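## Task

Push the loose end of the black network patch cord into the socket beneath the red label, latch clip on top, until it clicks in; the cord must be at rest shortly after you finish.

## Robot and tools

Robot: two six-joint arms, left_arm and right_arm, each ending in a two-finger gripper. The left base sits near (-0.017, +0.459, +0.023) m and the right near (-0.044, -0.322, +0.023) m in the scene frame. Scene frame: origin at table height between the arms, +z up, +x out over the table, left_arm on the +y side. Image sides do not match arm names. Reported hand poses, velocities and Hand targets are in each arm's own base frame, and offsets run along that base's axes. Fixed cameras and the table use the scene frame.

Gripper geometry: fingers point along the gripper's +z, and the pads close along its x axis. end_effector_position is the point between the pads; fingertips extend 17.5 mm past it. A block about 10 cm long sticks out toward the gripper's -y side and rotates with it.

execute_actions(actions, cameras): actions is a list of actions. Each action is a table of up to 15 rows, one per 1/30 s step; if it is shorter, the last row repeats until 15 steps. Every row is one flat list of 18 numbers covering both arms, in [-1, 1]: left dx, dy, dz, rx, ry, rz, gripper position, force_limit, speed, then the same nine for the right arm. dx to rz are offsets, not poses. Each is measured from that arm's Hand target at the start of the action, never from the previous row. Scale: 1.0 means 0.6 m for dx/dy/dz, or 180 degrees for the rotation vector rx/ry/rz. Rotation is about the Hand target's position. Sending the same offset again moves the arm further. Six zeros re-request the current Hand target. Images come back only with an empty actions list or when cameras names them.

Gripper numbers: position +1 is fully open (50 mm), about -0.65 makes the pads touch, and -1 means grip until blocked. force_limit is pad force: -1 about 20 N, 0 about 102 N, +1 about 185 N. speed is the closing rate: -1 is 20 mm/s, 0 is 85, +1 is 150. Both start at +1. Always resend your last three gripper numbers to leave a gripper alone, because 0 is a real command. A new force or speed only applies once position changes by at least 0.01.

move(target, speed, blend, stop_force, zero, blocking, cameras): a straight-line path for each gripper. target is one 18-number row in the same layout and scale, or a list of up to 15 rows. Every row is an offset from the Hand targets at the start of the move, not from the previous row. speed is in m/s, from 0.002 to 3.6, default 0.25; turning is capped at twice that in rad/s. You may give one speed per row. blend (m) rounds corners between rows; 0 stops at each one. stop_force (N, 3 to 120, same for both arms) ends an arm's path when its wrist sensor feels that much push against the motion. Leave it out when pulling away from a contact, and do not rely on it while the gripper rotates. zero (default true) re-zeros the sensor before the move. blocking=false returns after about 0.5 s and cannot be combined with stop_force. Paths do not avoid obstacles; go around an arm's own base, not close past it. The move: line reports the outcome (done, off_target, moving, held, fault). limits=paced means a pose was clipped; limits=held means a check withheld steps.

wait(seconds 0 to 10) lets time pass while the arms hold their commands. stop brakes a running move. zoom_image(camera, region [x0, y0, x1, y1] in pixels, at most 504 by 504) enlarges part of the latest image. zero_wrist_force(arm) makes the current force reading the new zero. finished_scene(scene 1 or 2) ends the scene for good.

Cameras: cam_head_left, cam_head_right, cam_high, cam_low, cam_left_wrist, cam_right_wrist, each 896x504. Calibration is approximate, to a few mm or degrees.

Reading results: Hand target is the last commanded pose after clipping, and the next offsets count from it. The gripper often rests a little short of it; send the missing distance as an offset. Commanded orientation is clipped to within 32 degrees of the measured one, so large turns need several steps. object_status: 0 moving, 1 blocked while opening, 2 blocked while closing (a grip), 3 reached the set position or pads met (usually nothing held). Width is about (250 - position_measured) x 0.202 mm. Wrist force and torque are given along the gripper's own axes. A push on a surface shows as force from the surface into the arm. A "within noise" joint velocity line means the arm is still.

Avoid the following:
- Pressing firmly past a contact: the arms are stiff, and about 150 N of force or a joint torque limit (wrists 25.7 N m) triggers a 10 s fault stop. Approach slowly, ideally with stop_force.
- Any press or collision between the two arms, and closing a gripper on the other arm's fingers.
- Hitting fixed or heavy objects.
- Dropping things or letting anything fall off the table.
- Releasing something while it is moving.
- Long strained poses that overheat motors (MOTOR HOT above 70 °C, a brake stop at 85 °C).

Plug in with the latch clip up, let the cord settle, and only then call finished_scene.

Each tool is called in YAML: its name, and indented under it one key for each argument.

## Session

execute_actions:
  actions: []

Scene clock: 0.00 s.
left_arm: end_effector_position=(+0.0902, -0.0930, +0.3269) position_measured=3 object_status=3 end_effector_quat_wxyz=(-0.224, +0.810, +0.536, -0.081) | right_arm: end_effector_position=(+0.3121, -0.3601, +0.2382) position_measured=3 object_status=3 end_effector_quat_wxyz=(-0.029, +0.972, +0.034, +0.229)
Joint positions: left_arm=[-1.29 -2.236 1.983 -0.925 -1.854 -0.832] | right_arm=[2.368 -1.441 -2.074 -0.907 1.941 0.782]
Joint velocities: within noise
Joint torques (N m): no reading
Motor temperatures (°C): left_arm=[33 34 33 41 39 40] | right_arm=[33 34 32 41 42 44]
Wrist force (N): no reading
Wrist torque (N m): no reading
Wrist force, peak (N): no reading
Hand target: left_arm +0.0902, -0.0930, +0.3269; -0.224, +0.810, +0.536, -0.081 | right_arm +0.3121, -0.3601, +0.2382; -0.029, +0.972, +0.034, +0.229
Tool commands: left_gripper/position=+1.0 left_gripper/force_limit=+1.0 left_gripper/speed=+1.0 right_gripper/position=+1.0 right_gripper/force_limit=+1.0 right_gripper/speed=+1.0

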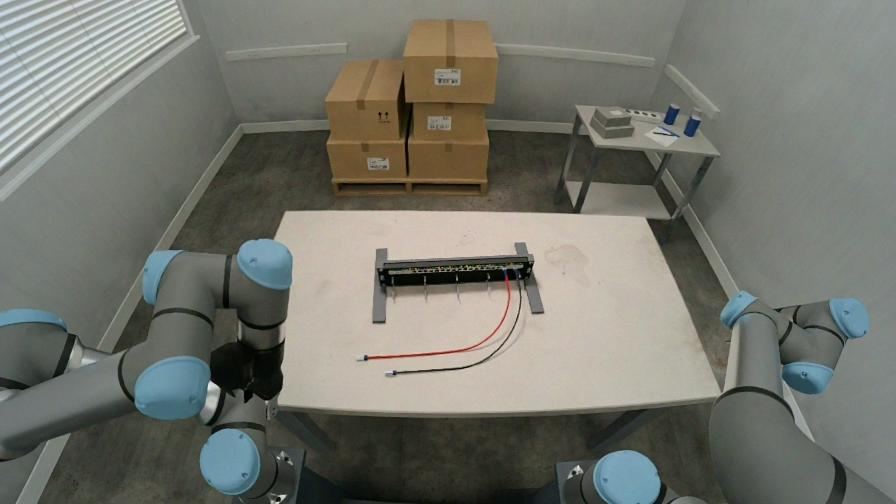

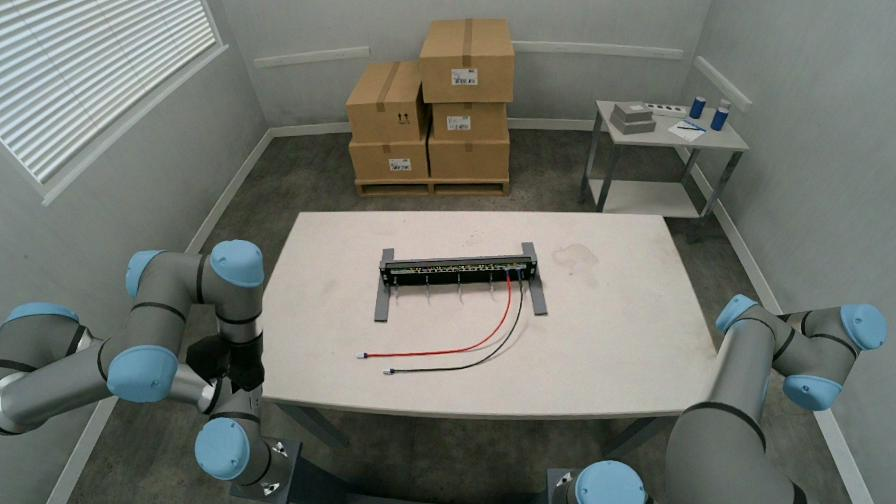

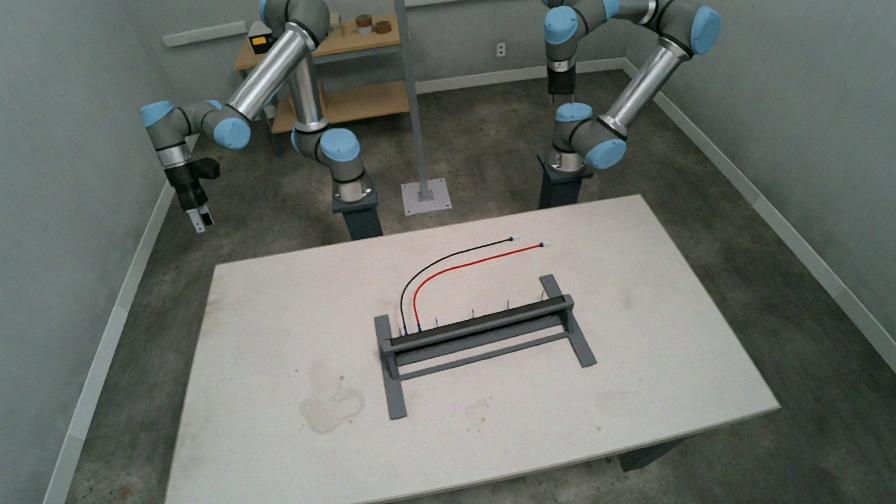

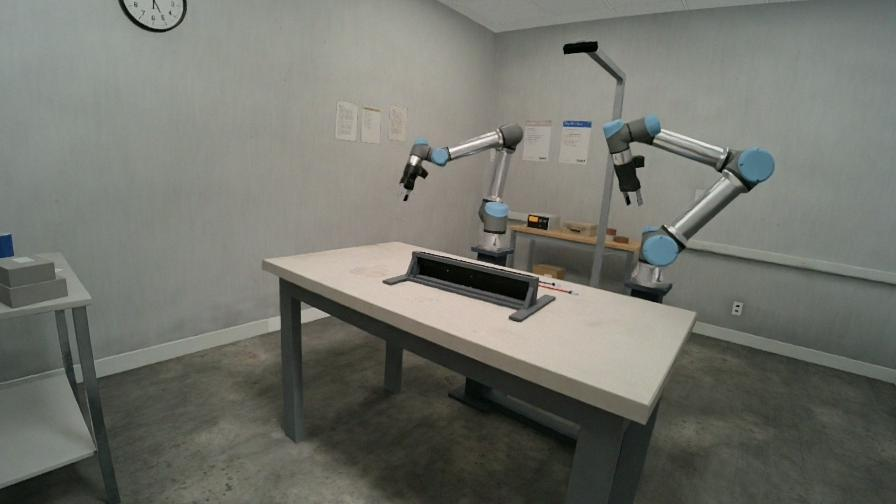

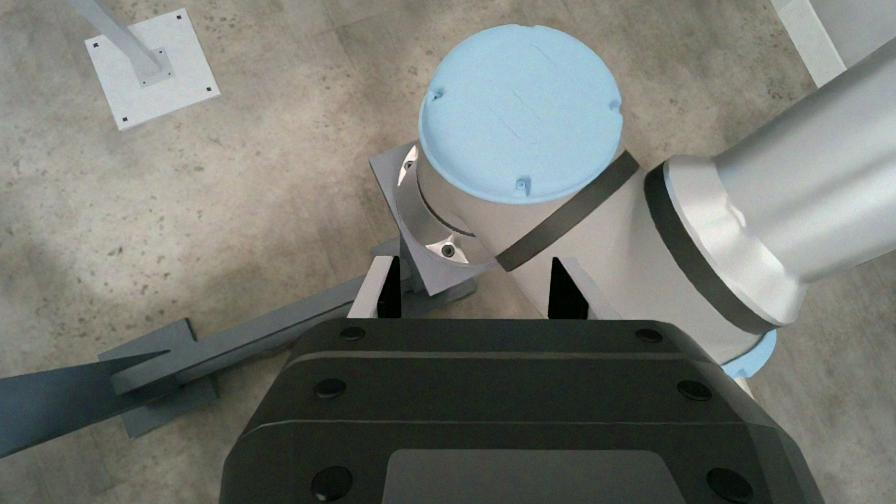

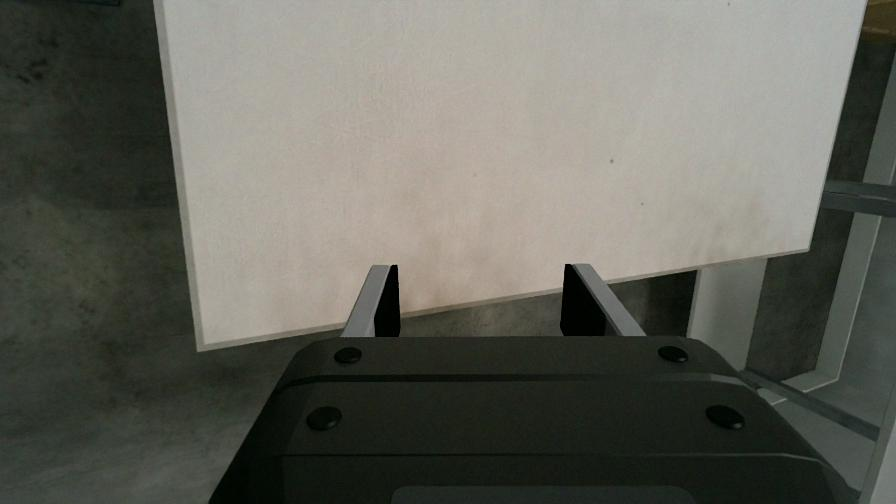

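zoom_image:
  camera: "cam_head_left"
  region: [360, 235, 560, 325]

zoom_image:
  camera: "cam_head_left"
  region: [340, 330, 500, 400]

zoom_image:
  camera: "cam_head_right"
  region: [360, 235, 560, 325]

zoom_image:
  camera: "cam_high"
  region: [360, 220, 600, 380]

Scaled by 2.520 from the camera's 896x504 image, which has a finer 1280x720 frame.

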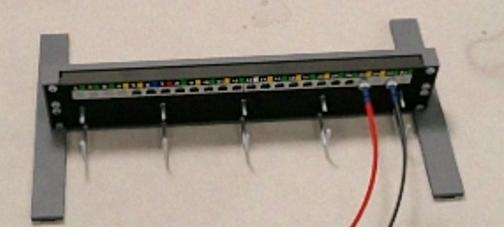

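Scaled by 3.150 from the camera's 896x504 image, which has a finer 1280x720 frame.

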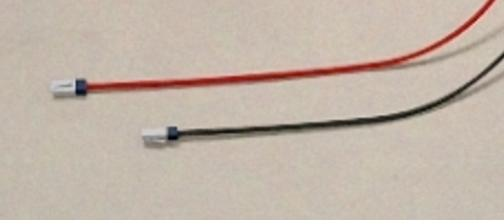

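Scaled by 2.520 from the camera's 896x504 image, which has a finer 1280x720 frame.

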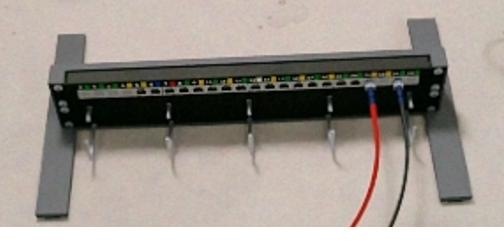

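Scaled by 2.100 from the camera's 896x504 image, which has a finer 1280x720 frame.

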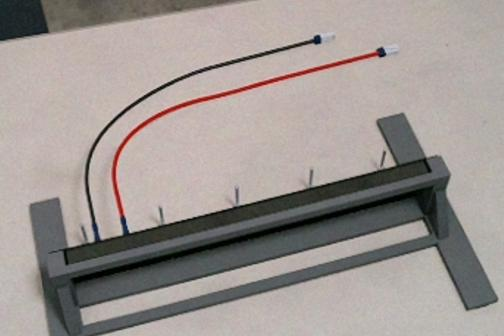

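move:
  target: [0.358,-0.497,-0.282,-0.0045,0.0407,-0.3623,1,1,1,0,0,0,0,0,0,1,1,1]
  speed: 0.3
  cameras: ["cam_left_wrist","cam_head_left"]

Scene clock: 102.57 s.
left_arm: end_effector_position=(+0.3049, -0.3912, +0.1577) position_measured=3 object_status=3 end_effector_quat_wxyz=(-0.259, +0.966, +0.001, +0.000) | right_arm: end_effector_position=(+0.3121, -0.3601, +0.2382) position_measured=3 object_status=3 end_effector_quat_wxyz=(-0.029, +0.972, +0.034, +0.229)
Joint positions: left_arm=[-1.264 -1.252 1.606 -1.422 -1.419 0.267] | right_arm=[2.368 -1.441 -2.074 -0.907 1.941 0.782]
Joint torques (N m): left_arm=[12.87 -30.65 -25.05 0.88 0 1.19] | right_arm=[1.36 17.65 24 3.59 0.71 -0.17]
Wrist force (N): left_arm=[-0.2 -0.3 1.0] | right_arm=[0.1 -0.2 0.1]
Wrist torque (N m): left_arm=[-0.05 0.04 0.03] | right_arm=[-0.04 -0.02 0.00]
Wrist force, peak (N): left_arm=[1.4 -2.7 0.0] | right_arm=[-0.5 -0.3 -0.1]
Hand target: left_arm +0.3050, -0.3912, +0.1577; -0.259, +0.966, +0.001, +0.000 | right_arm +0.3121, -0.3601, +0.2382; -0.029, +0.972, +0.034, +0.229
Off the commanded pose: left_arm 0.000 m, 0 deg | right_arm 0.000 m, 0 deg.
move: done
camera_calibration:
cam_left_wrist: T_world_to_cam=[[0.99979, 0.0204989, 0.0000541279, -0.286891], [0.0201926, -0.984388, -0.174852, -0.344049], [-0.00353099, 0.174817, -0.984595, 0.358928], [0, 0, 0, 1]] pos_world=[0.295045, -0.395543, 0.293257]
Images, in order (width x height): cam_head_left 896x504, cam_left_wrist 896x504.

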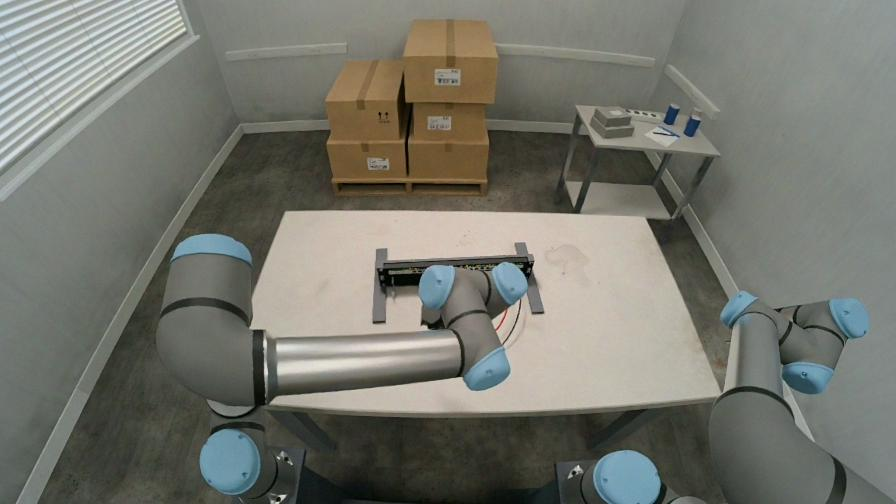

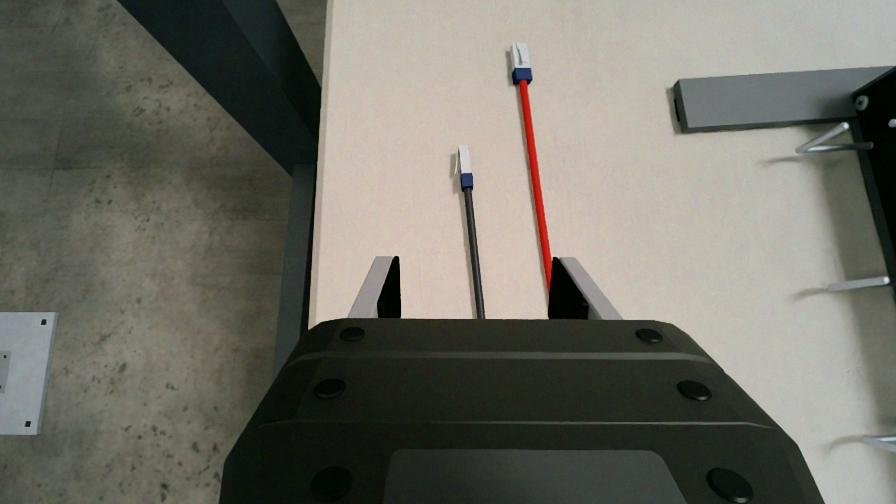

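zoom_image:
  camera: "cam_left_wrist"
  region: [420, 20, 580, 220]

zoom_image:
  camera: "cam_left_wrist"
  region: [440, 130, 500, 200]

Scaled by 2.520 from the camera's 896x504 image, which has a finer 1280x720 frame.

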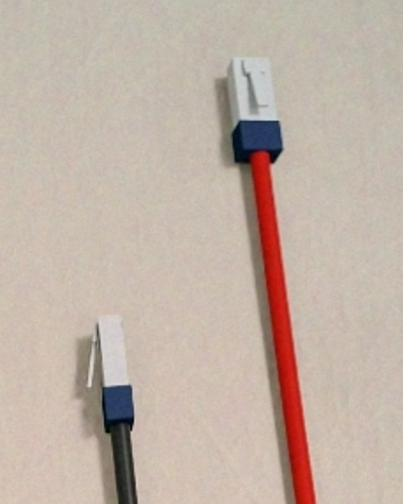

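Scaled by 7.200 from the camera's 896x504 image, which has a finer 1280x720 frame.

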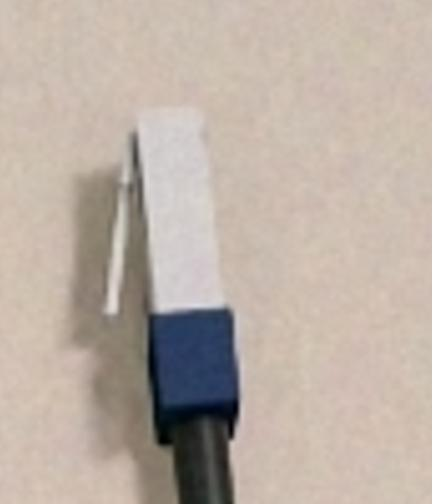

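move:
  target: [0.004,0.1637,-0.1628,-0.1665,-0.009,0.0337,1,1,1,0,0,0,0,0,0,1,1,1]
  speed: 0.25
  cameras: ["cam_left_wrist"]

zoom_image:
  camera: "cam_left_wrist"
  region: [340, 150, 640, 350]

Scene clock: 228.53 s.
left_arm: end_effector_position=(+0.3074, -0.2930, +0.0601) position_measured=3 object_status=3 end_effector_quat_wxyz=(+0.000, +0.998, +0.055, +0.000) end_effector_velocity=(+0.001, -0.001, +0.000) end_effector_angular_velocity=(-0.003, -0.002, +0.000) | right_arm: end_effector_position=(+0.3121, -0.3601, +0.2382) position_measured=3 object_status=3 end_effector_quat_wxyz=(-0.029, +0.972, +0.034, +0.229)
Joint positions: left_arm=[-1.08 -1.531 2.283 -2.324 -1.571 0.381] | right_arm=[2.368 -1.441 -2.074 -0.907 1.941 0.782]
Joint velocities: left_arm=[0 0.001 0 -0.005 0 0] | right_arm=[within noise]
Joint torques (N m): left_arm=[-10.53 -10.32 -13.55 -5.08 0.74 -2.7] | right_arm=[1.59 17.77 23.74 3.7 0.67 -0.2]
Wrist force (N): left_arm=[-0.1 -0.4 -0.1] | right_arm=[0.0 0.0 0.2]
Wrist torque (N m): left_arm=[-0.03 0.06 0.09] | right_arm=[0.01 0.00 0.01]
Wrist force, peak (N): left_arm=[0.3 -2.5 1.4] | right_arm=[0.4 -0.4 0.3]
Hand target: left_arm +0.3074, -0.2930, +0.0600; +0.000, +0.998, +0.055, +0.000 | right_arm +0.3121, -0.3601, +0.2382; -0.029, +0.972, +0.034, +0.229
Off the commanded pose: left_arm 0.000 m, 0 deg | right_arm 0.000 m, 0 deg.
move: done
camera_calibration:
cam_left_wrist: T_world_to_cam=[[0.99203, 0.125595, -0.0101702, -0.257643], [0.121527, -0.932316, 0.340613, -0.311342], [0.0332974, -0.339135, -0.940148, 0.0810322], [0, 0, 0, 1]] pos_world=[0.290728, -0.23043, 0.179609]
Images, in order (width x height): cam_left_wrist 896x504.

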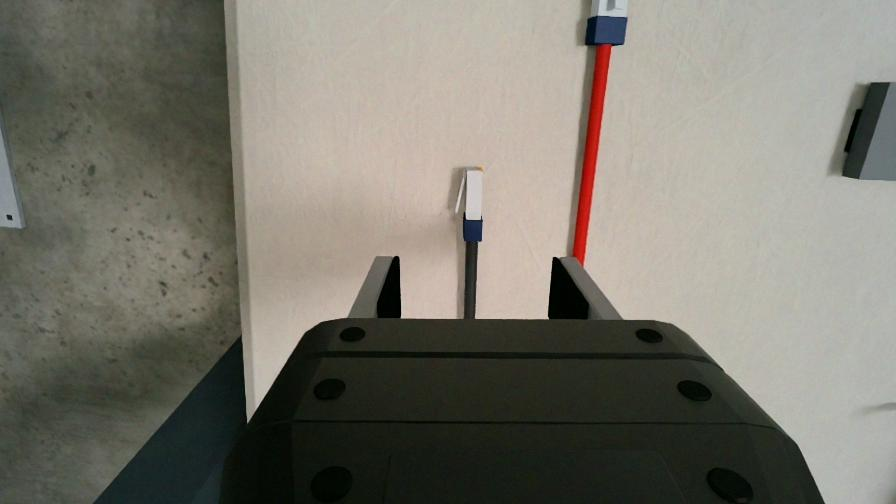

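Scaled by 1.680 from the camera's 896x504 image, which has a finer 1280x720 frame.

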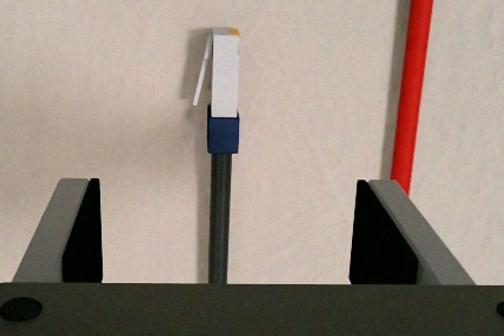

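move:
  target: [0,0.005,-0.0917,0,0,0,1,1,1,0,0,0,0,0,0,1,1,1]
  speed: 0.15

move:
  target: [0,0,-0.035,0,0,0,1,1,1,0,0,0,0,0,0,1,1,1]
  speed: 0.006
  stop_force: 4
  cameras: ["cam_left_wrist"]

Scene clock: 244.17 s.
left_arm: end_effector_position=(+0.3074, -0.2899, +0.0050) position_measured=3 object_status=3 end_effector_quat_wxyz=(+0.000, +0.998, +0.055, +0.000) | right_arm: end_effector_position=(+0.3121, -0.3601, +0.2382) position_measured=3 object_status=3 end_effector_quat_wxyz=(-0.029, +0.972, +0.034, +0.229)
Joint positions: left_arm=[-1.077 -1.403 2.346 -2.514 -1.571 0.384] | right_arm=[2.368 -1.441 -2.074 -0.907 1.941 0.782]
Joint torques (N m): left_arm=[7.74 -21.02 -26.26 -3.75 -0.09 1.2] | right_arm=[2.16 17.81 23.28 3.66 0.51 -0.37]
Wrist force (N): left_arm=[0.1 0.2 0.5] | right_arm=[0.1 0.0 0.0]
Wrist torque (N m): left_arm=[0.03 0.08 0.07] | right_arm=[0.00 -0.01 0.01]
Wrist force, peak (N): left_arm=[0.0 -0.1 2.5] | right_arm=[-0.1 0.2 0.5]
Hand target: left_arm +0.3074, -0.2900, +0.0050; +0.000, +0.998, +0.055, +0.000 | right_arm +0.3121, -0.3601, +0.2382; -0.029, +0.972, +0.034, +0.229
Off the commanded pose: left_arm 0.000 m, 0 deg | right_arm 0.000 m, 0 deg.
move: done

Scene clock: 247.03 s.
left_arm: end_effector_position=(+0.3074, -0.2899, -0.0056) position_measured=3 object_status=3 end_effector_quat_wxyz=(+0.000, +0.998, +0.055, +0.000) | right_arm: end_effector_position=(+0.3121, -0.3601, +0.2382) position_measured=3 object_status=3 end_effector_quat_wxyz=(-0.029, +0.972, +0.034, +0.229)
Joint positions: left_arm=[-1.077 -1.374 2.355 -2.552 -1.571 0.384] | right_arm=[2.368 -1.441 -2.074 -0.907 1.941 0.782]
Joint torques (N m): left_arm=[-9.59 -34.82 -22.42 -0.49 -0.07 -2.31] | right_arm=[1.56 17.61 23.55 3.63 0.76 -0.26]
Wrist force (N): left_arm=[0.0 0.3 -1.3] | right_arm=[0.1 -0.1 0.0]
Wrist torque (N m): left_arm=[-0.01 0.07 0.04] | right_arm=[-0.01 -0.02 0.01]
Wrist force, peak (N): left_arm=[-1.0 -3.6 -21.7] | right_arm=[0.2 0.3 -0.5]
Hand target: left_arm +0.3074, -0.2900, -0.0056; +0.000, +0.998, +0.055, +0.000 (not the last commanded pose) | right_arm +0.3121, -0.3601, +0.2382; -0.029, +0.972, +0.034, +0.229
Off the commanded pose: left_arm 0.010 m, 0 deg | right_arm 0.000 m, 0 deg.
move: contact (left_arm)
camera_calibration:
cam_left_wrist: T_world_to_cam=[[0.992032, 0.125569, -0.0102794, -0.258583], [0.121536, -0.932287, 0.34069, -0.28616], [0.0331965, -0.339224, -0.94012, 0.0202906], [0, 0, 0, 1]] pos_world=[0.290628, -0.22743, 0.113909]
Images, in order (width x height): cam_left_wrist 896x504.

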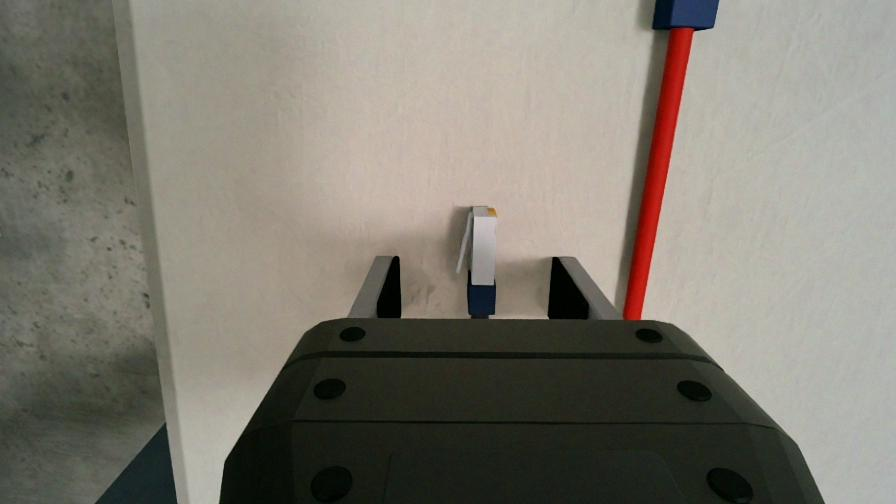

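move:
  target:
    - [0,-0.0067,0.0155,0,0,0,0.34,-0.5,-0.5,0,0,0,0,0,0,1,1,1]
    - [0.0149,-0.0051,0.0155,0,0,0,0.34,-0.5,-0.5,0,0,0,0,0,0,1,1,1]
    - [0.0315,-0.0033,0.0155,0,0,0,0.34,-0.5,-0.5,0,0,0,0,0,0,1,1,1]
  speed: [0.03,0.03,0.012]
  cameras: ["cam_left_wrist"]

zoom_image:
  camera: "cam_left_wrist"
  region: [380, 150, 580, 350]

Scene clock: 271.27 s.
left_arm: end_effector_position=(+0.3264, -0.2919, +0.0037) position_measured=101 object_status=3 end_effector_quat_wxyz=(+0.000, +0.998, +0.055, +0.000) | right_arm: end_effector_position=(+0.3121, -0.3601, +0.2382) position_measured=3 object_status=3 end_effector_quat_wxyz=(-0.029, +0.972, +0.034, +0.229)
Joint positions: left_arm=[-1.039 -1.369 2.306 -2.509 -1.571 0.422] | right_arm=[2.368 -1.441 -2.074 -0.907 1.941 0.782]
Joint torques (N m): left_arm=[-4.04 -24.81 -16.43 -0.43 0.25 0.36] | right_arm=[1.52 16.95 23.47 3.65 0.71 -0.11]
Wrist force (N): left_arm=[0.1 -0.3 0.4] | right_arm=[0.3 -0.1 -0.3]
Wrist torque (N m): left_arm=[-0.01 0.04 0.03] | right_arm=[-0.02 -0.05 0.01]
Wrist force, peak (N): left_arm=[-0.3 0.4 -1.7] | right_arm=[0.4 0.1 -0.6]
Hand target: left_arm +0.3263, -0.2919, +0.0037; +0.000, +0.998, +0.055, +0.000 | right_arm +0.3121, -0.3601, +0.2382; -0.029, +0.972, +0.034, +0.229
Off the commanded pose: left_arm 0.000 m, 0 deg | right_arm 0.000 m, 0 deg.
move: done
camera_calibration:
cam_left_wrist: T_world_to_cam=[[0.992029, 0.125601, -0.0101858, -0.2771], [0.121535, -0.932283, 0.340701, -0.293409], [0.0332964, -0.339223, -0.940116, 0.0277272], [0, 0, 0, 1]] pos_world=[0.309628, -0.22933, 0.123209]
Images, in order (width x height): cam_left_wrist 896x504.

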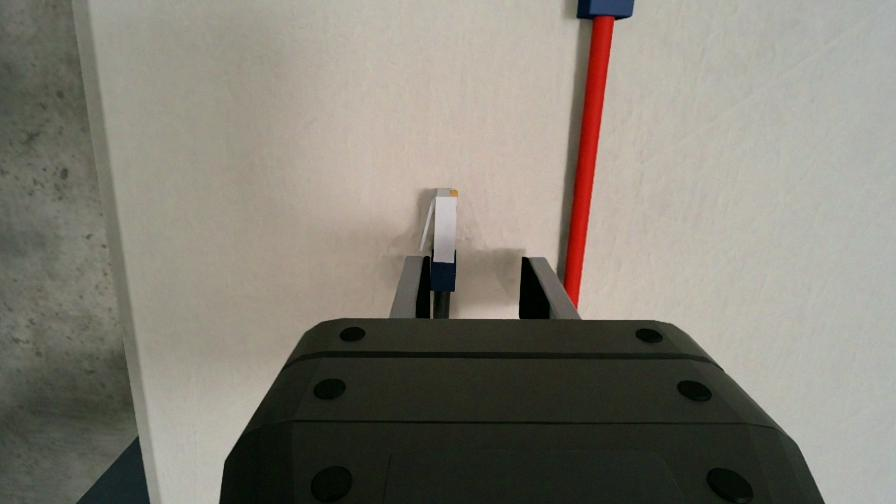

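Scaled by 2.520 from the camera's 896x504 image, which has a finer 1280x720 frame.

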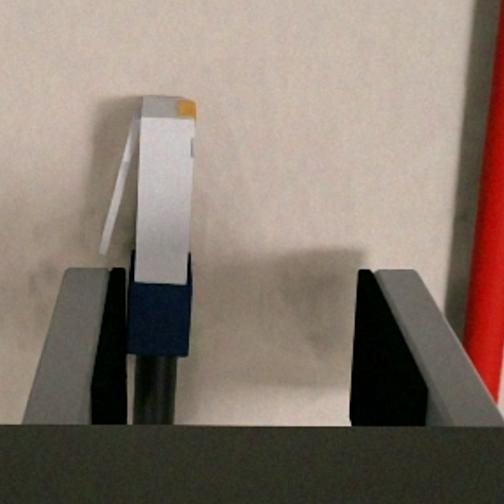

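move:
  target:
    - [0,0,0.14,0,0,0,0.34,-0.5,-0.5,0,0,0,0,0,0,1,1,1]
    - [0.191,-0.1885,0.239,0.184,-0.165,-0.5125,0.34,-0.5,-0.5,0,0,0,0,0,0,1,1,1]
  speed: 0.3
  blend: [0.03,0]
  cameras: ["cam_left_wrist","cam_head_right"]

zoom_image:
  camera: "cam_left_wrist"
  region: [200, 0, 700, 260]

Scene clock: 361.30 s.
left_arm: end_effector_position=(+0.4409, -0.4050, +0.1470) position_measured=101 object_status=3 end_effector_quat_wxyz=(-0.239, +0.664, -0.667, +0.239) | right_arm: end_effector_position=(+0.3121, -0.3601, +0.2382) position_measured=3 object_status=3 end_effector_quat_wxyz=(-0.029, +0.972, +0.034, +0.229)
Joint positions: left_arm=[-1.248 -1.382 2.101 -2.548 -0.923 1.984] | right_arm=[2.368 -1.441 -2.074 -0.907 1.941 0.782]
Joint torques (N m): left_arm=[11.32 -40.57 -31.75 -2.83 0.3 2.3] | right_arm=[1.5 17.18 23.58 3.74 0.75 -0.32]
Wrist force (N): left_arm=[-0.2 0.2 1.1] | right_arm=[0.0 -0.3 -0.2]
Wrist torque (N m): left_arm=[-0.02 0.07 -0.05] | right_arm=[-0.05 0.00 0.01]
Wrist force, peak (N): left_arm=[0.3 0.0 4.3] | right_arm=[0.6 -0.1 -0.4]
Hand target: left_arm +0.4409, -0.4050, +0.1471; -0.239, +0.664, -0.667, +0.239 | right_arm +0.3121, -0.3601, +0.2382; -0.029, +0.972, +0.034, +0.229
Off the commanded pose: left_arm 0.000 m, 0 deg | right_arm 0.000 m, 0 deg.
move: done
camera_calibration:
cam_left_wrist: T_world_to_cam=[[0.0156514, -0.999877, 0.00135921, -0.402075], [-0.94167, -0.0151973, -0.336194, 0.478009], [0.336173, 0.00398199, -0.941792, 0.125997], [0, 0, 0, 1]] pos_world=[0.414063, -0.395263, 0.279913]
Images, in order (width x height): cam_head_right 896x504, cam_left_wrist 896x504.

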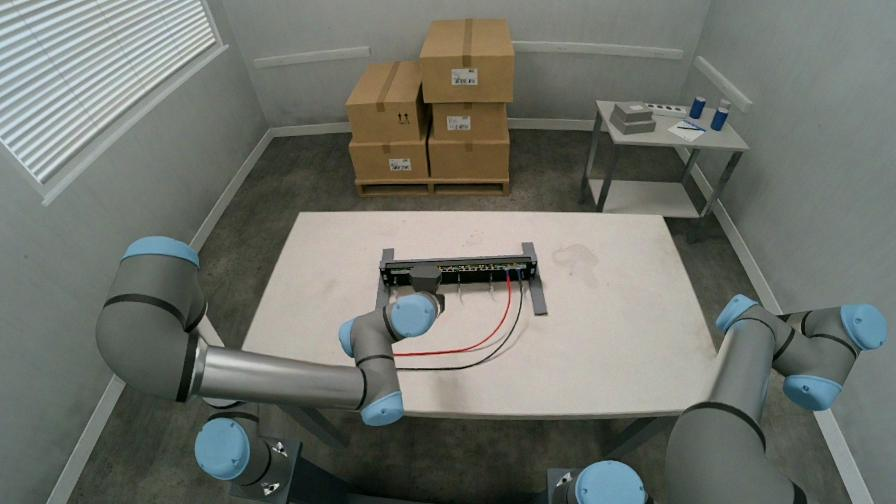

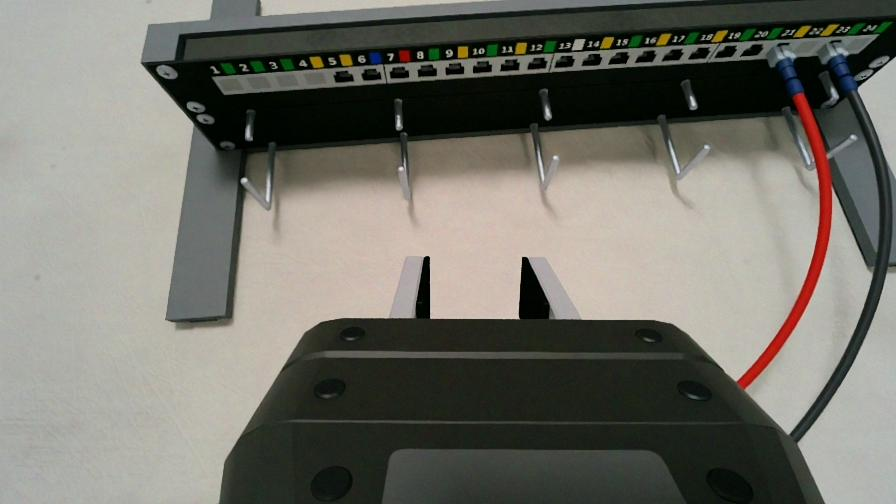

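Scaled by 1.008 from the camera's 896x504 image, which has a finer 1280x720 frame.

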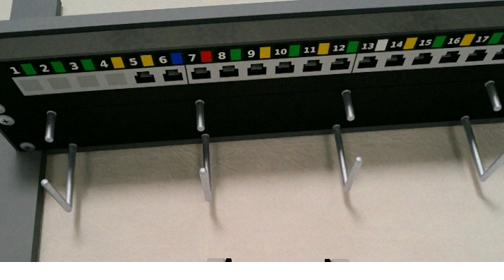

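zoom_image:
  camera: "cam_left_wrist"
  region: [320, 30, 480, 220]

zoom_image:
  camera: "cam_left_wrist"
  region: [720, 0, 896, 200]

Scaled by 2.653 from the camera's 896x504 image, which has a finer 1280x720 frame.

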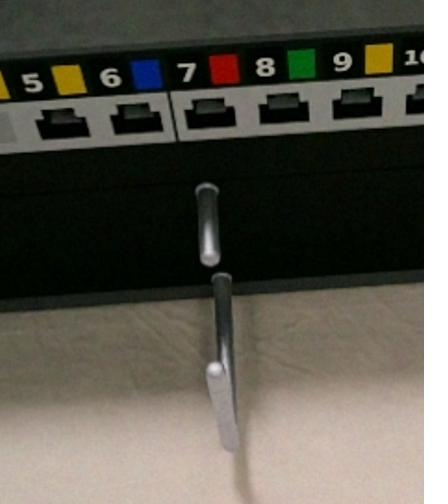

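Scaled by 2.520 from the camera's 896x504 image, which has a finer 1280x720 frame.

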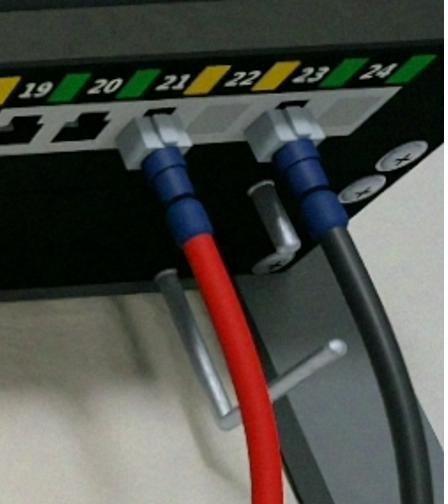

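move:
  target: [-0.03,0,-0.06,0,-0.1667,0,0.34,-0.5,-0.5,0,0,0,0,0,0,1,1,1]
  speed: 0.25
  cameras: ["cam_left_wrist"]

zoom_image:
  camera: "cam_left_wrist"
  region: [320, 60, 520, 260]

Scene clock: 414.63 s.
left_arm: end_effector_position=(+0.4228, -0.4051, +0.1111) position_measured=101 object_status=3 end_effector_quat_wxyz=(-0.404, +0.579, -0.582, +0.403) | right_arm: end_effector_position=(+0.3121, -0.3601, +0.2382) position_measured=3 object_status=3 end_effector_quat_wxyz=(-0.029, +0.972, +0.034, +0.229)
Joint positions: left_arm=[-1.458 -1.099 2.321 -3.091 -0.374 1.892] | right_arm=[2.368 -1.441 -2.074 -0.907 1.941 0.782]
Joint torques (N m): left_arm=[13.18 -29.6 -21.58 -1.47 3.5 -2.74] | right_arm=[1.31 17.65 23.76 3.76 0.7 -0.23]
Wrist force (N): left_arm=[-0.4 0.6 1.9] | right_arm=[0.5 -0.1 0.1]
Wrist torque (N m): left_arm=[0.07 -0.09 -0.11] | right_arm=[-0.01 -0.07 0.01]
Wrist force, peak (N): left_arm=[-0.5 1.3 2.2] | right_arm=[0.2 0.2 -0.6]
Hand target: left_arm +0.4229, -0.4050, +0.1111; -0.404, +0.580, -0.582, +0.403 | right_arm +0.3121, -0.3601, +0.2382; -0.029, +0.972, +0.034, +0.229
Off the commanded pose: left_arm 0.000 m, 0 deg | right_arm 0.000 m, 0 deg.
move: done
camera_calibration:
cam_left_wrist: T_world_to_cam=[[0.0123238, -0.999885, 0.0088114, -0.401299], [-0.647367, -0.0146943, -0.762036, 0.372019], [0.762078, 0.00368697, -0.647474, -0.11462], [0, 0, 0, 1]] pos_world=[0.333127, -0.395364, 0.212815]
Images, in order (width x height): cam_left_wrist 896x504.

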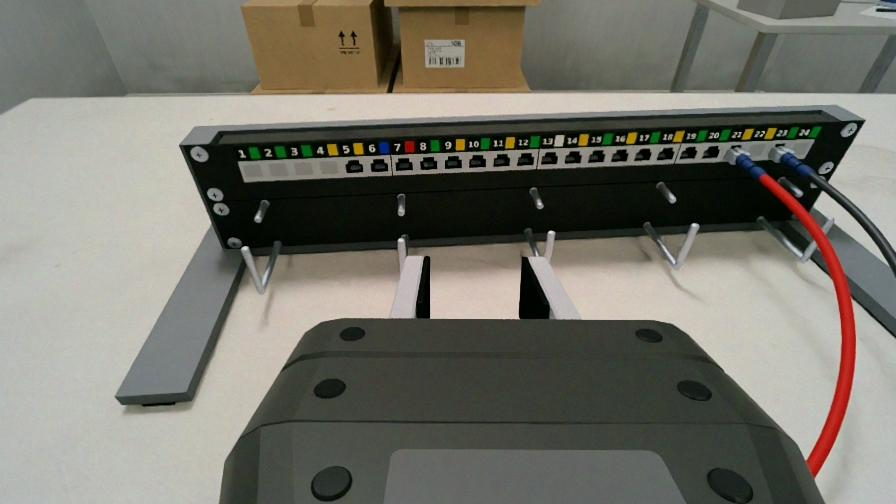

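Scaled by 2.520 from the camera's 896x504 image, which has a finer 1280x720 frame.

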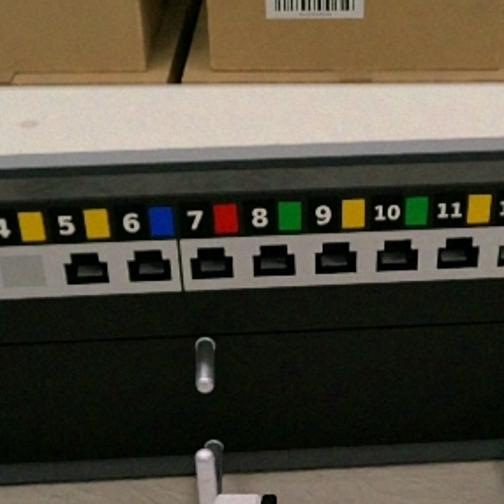

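move:
  target:
    - [-0.178,0.1283,-0.0518,-0.321,0.2867,0.462,-1,-0.5,-0.5,0,0,0,0,0,0,1,1,1]
    - [-0.178,0.1283,-0.152,-0.321,0.2867,0.462,-1,-0.5,-0.5,0,0,0,0,0,0,1,1,1]
  speed: [0.3,0.1]
  cameras: ["cam_left_wrist"]

zoom_image:
  camera: "cam_left_wrist"
  region: [380, 130, 580, 330]

Scene clock: 534.47 s.
left_arm: end_effector_position=(+0.3160, -0.3280, +0.0199) position_measured=251 object_status=3 end_effector_quat_wxyz=(+0.000, +0.999, +0.055, +0.001) | right_arm: end_effector_position=(+0.3121, -0.3601, +0.2382) position_measured=3 object_status=3 end_effector_quat_wxyz=(-0.029, +0.972, +0.034, +0.229)
Joint positions: left_arm=[-1.102 -1.373 2.246 -2.444 -1.57 0.36] | right_arm=[2.368 -1.441 -2.074 -0.907 1.941 0.782]
Joint torques (N m): left_arm=[-4.52 -29.73 -28.66 -2.33 -1.12 -2.09] | right_arm=[1.38 17.31 24.27 3.71 0.69 -0.49]
Wrist force (N): left_arm=[-0.2 0.1 0.4] | right_arm=[-0.2 -0.1 0.0]
Wrist torque (N m): left_arm=[0.03 0.12 0.00] | right_arm=[-0.02 0.03 0.00]
Wrist force, peak (N): left_arm=[-0.5 0.7 2.2] | right_arm=[0.6 0.1 -0.4]
Hand target: left_arm +0.3161, -0.3281, +0.0199; +0.000, +0.999, +0.055, +0.001 | right_arm +0.3121, -0.3601, +0.2382; -0.029, +0.972, +0.034, +0.229
Off the commanded pose: left_arm 0.000 m, 0 deg | right_arm 0.000 m, 0 deg.
move: done
camera_calibration:
cam_left_wrist: T_world_to_cam=[[0.992124, 0.124957, -0.00864177, -0.262388], [0.120415, -0.932514, 0.340466, -0.331093], [0.0344852, -0.338826, -0.940217, 0.0307902], [0, 0, 0, 1]] pos_world=[0.299129, -0.265529, 0.139408]
Images, in order (width x height): cam_left_wrist 896x504.

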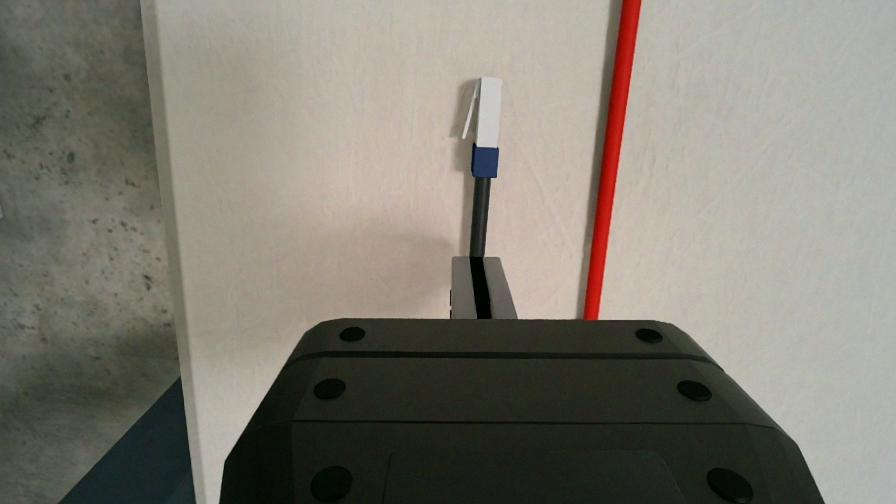

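Scaled by 2.520 from the camera's 896x504 image, which has a finer 1280x720 frame.

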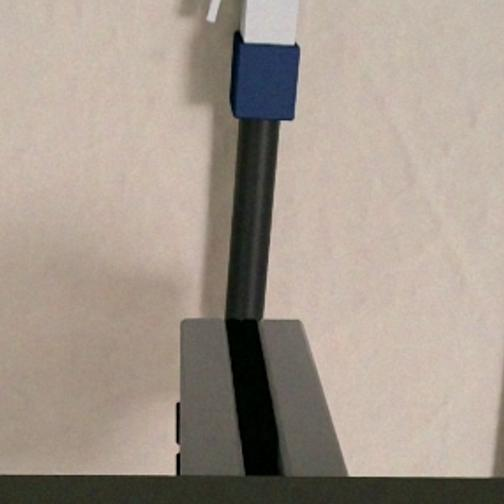

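move:
  target: [-0.005,0,-0.0248,0,0,0,-1,-0.5,-0.5,0,0,0,0,0,0,1,1,1]
  speed: 0.05

move:
  target: [0,0,-0.017,0,0,0,-1,-0.5,-0.5,0,0,0,0,0,0,1,1,1]
  speed: 0.003
  stop_force: 3

Scene clock: 553.97 s.
left_arm: end_effector_position=(+0.3130, -0.3280, +0.0048) position_measured=251 object_status=3 end_effector_quat_wxyz=(+0.000, +0.999, +0.055, +0.001) end_effector_velocity=(+0.000, +0.000, +0.002) end_effector_angular_velocity=(+0.001, +0.001, +0.000) | right_arm: end_effector_position=(+0.3121, -0.3601, +0.2382) position_measured=3 object_status=3 end_effector_quat_wxyz=(-0.029, +0.972, +0.034, +0.229)
Joint positions: left_arm=[-1.108 -1.342 2.264 -2.494 -1.57 0.354] | right_arm=[2.368 -1.441 -2.074 -0.907 1.941 0.782]
Joint velocities: left_arm=[0 -0.003 -0.004 0.008 0 0] | right_arm=[within noise]
Joint torques (N m): left_arm=[-3.55 -37.44 -27.6 -0.07 -0.89 -1.08] | right_arm=[1.62 17.04 24.01 3.79 0.74 -0.25]
Wrist force (N): left_arm=[0.0 -0.2 0.4] | right_arm=[0.3 -0.2 0.0]
Wrist torque (N m): left_arm=[-0.03 0.07 0.07] | right_arm=[-0.03 -0.04 0.01]
Wrist force, peak (N): left_arm=[0.1 -0.4 1.2] | right_arm=[0.4 0.0 -0.5]
Hand target: left_arm +0.3131, -0.3281, +0.0050; +0.000, +0.999, +0.055, +0.001 | right_arm +0.3121, -0.3601, +0.2382; -0.029, +0.972, +0.034, +0.229
Off the commanded pose: left_arm 0.000 m, 0 deg | right_arm 0.000 m, 0 deg.
move: done

Scene clock: 556.73 s.
left_arm: end_effector_position=(+0.3131, -0.3281, +0.0002) position_measured=251 object_status=3 end_effector_quat_wxyz=(+0.000, +0.999, +0.055, +0.001) | right_arm: end_effector_position=(+0.3121, -0.3601, +0.2382) position_measured=3 object_status=3 end_effector_quat_wxyz=(-0.029, +0.972, +0.034, +0.229)
Joint positions: left_arm=[-1.108 -1.33 2.268 -2.509 -1.57 0.354] | right_arm=[2.368 -1.441 -2.074 -0.907 1.941 0.782]
Joint torques (N m): left_arm=[11.03 -37.4 -23.5 0.28 0.66 2.47] | right_arm=[1.81 16.68 24.23 3.53 0.66 -0.31]
Wrist force (N): left_arm=[0.2 0.7 -1.7] | right_arm=[0.1 -0.1 -0.3]
Wrist torque (N m): left_arm=[-0.03 0.04 0.08] | right_arm=[-0.01 -0.02 0.01]
Wrist force, peak (N): left_arm=[0.4 -1.1 -5.4] | right_arm=[0.5 -0.5 -0.2]
Hand target: left_arm +0.3131, -0.3281, +0.0002; +0.000, +0.999, +0.055, +0.001 (not the last commanded pose) | right_arm +0.3121, -0.3601, +0.2382; -0.029, +0.972, +0.034, +0.229
Off the commanded pose: left_arm 0.005 m, 0 deg | right_arm 0.000 m, 0 deg.
move: contact (left_arm)

move:
  target:
    - [0,0,-0.0009,0,0,0,-1,-0.5,-0.5,0,0,0,0,0,0,1,1,1]
    - [0.0158,0.0017,-0.0011,0,0,0,-1,-0.5,-0.5,0,0,0,0,0,0,1,1,1]
  speed: [0.005,0.01]
  cameras: ["cam_left_wrist"]

zoom_image:
  camera: "cam_left_wrist"
  region: [380, 100, 580, 300]

Scene clock: 573.03 s.
left_arm: end_effector_position=(+0.3227, -0.3271, -0.0004) position_measured=251 object_status=3 end_effector_quat_wxyz=(+0.000, +0.999, +0.055, +0.001) | right_arm: end_effector_position=(+0.3121, -0.3601, +0.2382) position_measured=3 object_status=3 end_effector_quat_wxyz=(-0.029, +0.972, +0.034, +0.229)
Joint positions: left_arm=[-1.087 -1.318 2.252 -2.506 -1.57 0.374] | right_arm=[2.368 -1.441 -2.074 -0.907 1.941 0.782]
Joint torques (N m): left_arm=[1.55 -10.28 -4.64 3.71 -0.47 0.77] | right_arm=[1.63 16.25 23.49 3.68 1 -0.35]
Wrist force (N): left_arm=[-2.7 5.4 -33.4] | right_arm=[0.0 -0.1 -0.1]
Wrist torque (N m): left_arm=[-0.04 0.02 0.01] | right_arm=[-0.02 0.00 0.01]
Wrist force, peak (N): left_arm=[-0.6 -12.2 -48.4] | right_arm=[0.7 -0.2 -0.2]
Hand target: left_arm +0.3226, -0.3270, -0.0004; +0.000, +0.999, +0.055, +0.001 | right_arm +0.3121, -0.3601, +0.2382; -0.029, +0.972, +0.034, +0.229
Off the commanded pose: left_arm 0.000 m, 0 deg | right_arm 0.000 m, 0 deg.
move: done
camera_calibration:
cam_left_wrist: T_world_to_cam=[[0.992118, 0.125024, -0.00848138, -0.269236], [0.120416, -0.932442, 0.340665, -0.324048], [0.0346828, -0.339001, -0.940146, 0.0116989], [0, 0, 0, 1]] pos_world=[0.305728, -0.264529, 0.119107]
Images, in order (width x height): cam_left_wrist 896x504.

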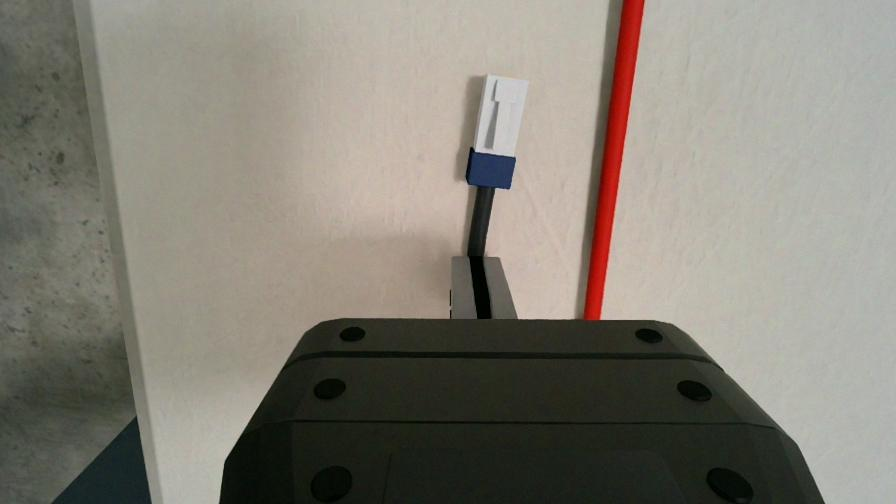

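Scaled by 2.520 from the camera's 896x504 image, which has a finer 1280x720 frame.

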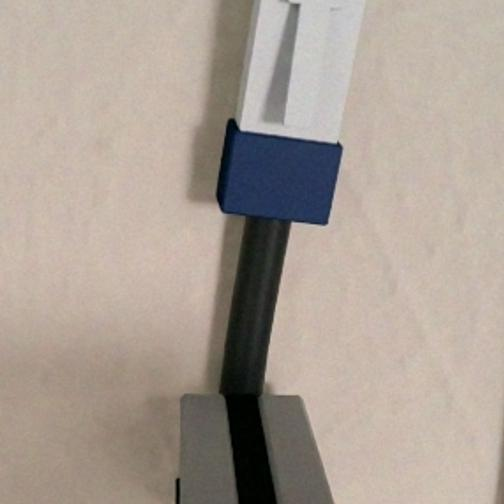

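move:
  target:
    - [0,0,0.008,0,0,0,-1,-0.5,-0.5,0,0,0,0,0,0,1,1,1]
    - [0,0,0.1,0,0,0,-1,-0.5,-0.5,0,0,0,0,0,0,1,1,1]
  speed: [0.01,0.15]
  cameras: ["cam_left_wrist"]

zoom_image:
  camera: "cam_left_wrist"
  region: [420, 150, 540, 270]

Scene clock: 584.33 s.
left_arm: end_effector_position=(+0.3226, -0.3271, +0.0595) position_measured=251 object_status=3 end_effector_quat_wxyz=(+0.000, +0.999, +0.055, +0.001) | right_arm: end_effector_position=(+0.3121, -0.3601, +0.2382) position_measured=3 object_status=3 end_effector_quat_wxyz=(-0.029, +0.972, +0.034, +0.229)
Joint positions: left_arm=[-1.087 -1.45 2.195 -2.317 -1.57 0.374] | right_arm=[2.368 -1.441 -2.074 -0.907 1.941 0.782]
Joint torques (N m): left_arm=[7.6 -29.07 -16.96 -1.25 1.27 0.81] | right_arm=[1.7 16.45 24.18 3.64 0.79 -0.33]
Wrist force (N): left_arm=[0.3 -0.1 0.9] | right_arm=[0.3 0.1 0.0]
Wrist torque (N m): left_arm=[-0.03 -0.03 0.04] | right_arm=[0.02 -0.05 0.01]
Wrist force, peak (N): left_arm=[-1.6 4.6 -35.1] | right_arm=[0.3 0.2 -0.7]
Hand target: left_arm +0.3226, -0.3270, +0.0596; +0.000, +0.999, +0.055, +0.001 | right_arm +0.3121, -0.3601, +0.2382; -0.029, +0.972, +0.034, +0.229
Off the commanded pose: left_arm 0.000 m, 0 deg | right_arm 0.000 m, 0 deg.
move: done
camera_calibration:
cam_left_wrist: T_world_to_cam=[[0.992117, 0.125029, -0.00849761, -0.268722], [0.120422, -0.932397, 0.340784, -0.3445], [0.0346849, -0.339121, -0.940103, 0.0680671], [0, 0, 0, 1]] pos_world=[0.305728, -0.264529, 0.179107]
Images, in order (width x height): cam_left_wrist 896x504.

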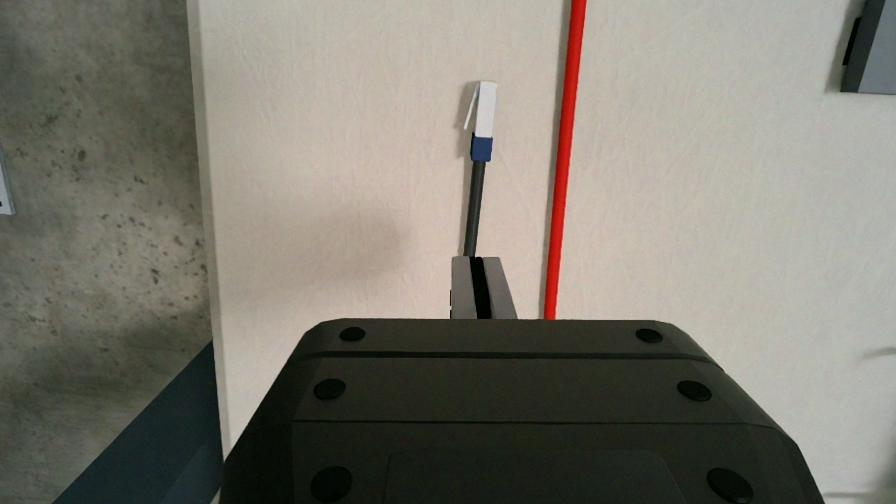

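Scaled by 4.200 from the camera's 896x504 image, which has a finer 1280x720 frame.

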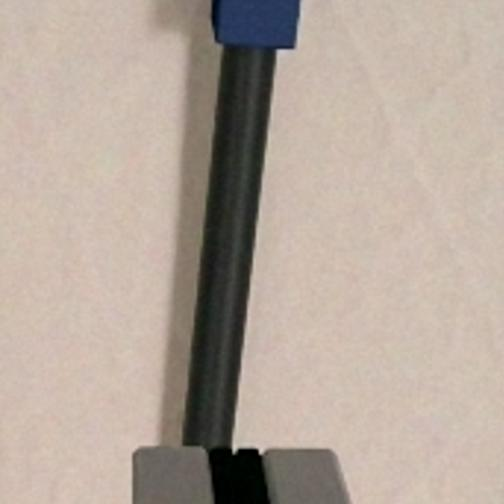

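move:
  target:
    - [0,0.0683,0.03,0,0,0,0.34,-0.5,-0.5,0.02,0.5,-0.06,0.1,0.07,0.02,1,1,1]
  speed: 0.4

Scene clock: 710.77 s.
left_arm: end_effector_position=(+0.3226, -0.2860, +0.0776) position_measured=101 object_status=3 end_effector_quat_wxyz=(+0.000, +0.999, +0.055, +0.001) | right_arm: end_effector_position=(+0.3241, -0.0602, +0.2023) position_measured=3 object_status=3 end_effector_quat_wxyz=(-0.191, +0.973, +0.025, +0.123) end_effector_velocity=(+0.000, +0.000, -0.001) end_effector_angular_velocity=(+0.001, +0.004, -0.002)
Joint positions: left_arm=[-1.04 -1.551 2.245 -2.266 -1.57 0.421] | right_arm=[3.05 -1.108 -2.37 -1.02 1.98 1.473]
Joint velocities: left_arm=[within noise] | right_arm=[0.002 -0.001 -0.001 0 -0.001 0.005]
Joint torques (N m): left_arm=[-13.53 -10.55 -31.62 -5.1 -0.85 -2.62] | right_arm=[12.96 -2.85 26.36 1.33 2.78 1.73]
Wrist force (N): left_arm=[0.0 -0.2 0.4] | right_arm=[-0.3 -0.8 0.5]
Wrist torque (N m): left_arm=[-0.03 0.02 0.03] | right_arm=[-0.26 0.17 -0.02]
Wrist force, peak (N): left_arm=[0.4 -0.5 1.1] | right_arm=[-0.1 -4.5 2.2]
Hand target: left_arm +0.3226, -0.2861, +0.0776; +0.000, +0.999, +0.055, +0.001 | right_arm +0.3241, -0.0601, +0.2022; -0.191, +0.973, +0.025, +0.123
Off the commanded pose: left_arm 0.000 m, 0 deg | right_arm 0.000 m, 0 deg.
move: done


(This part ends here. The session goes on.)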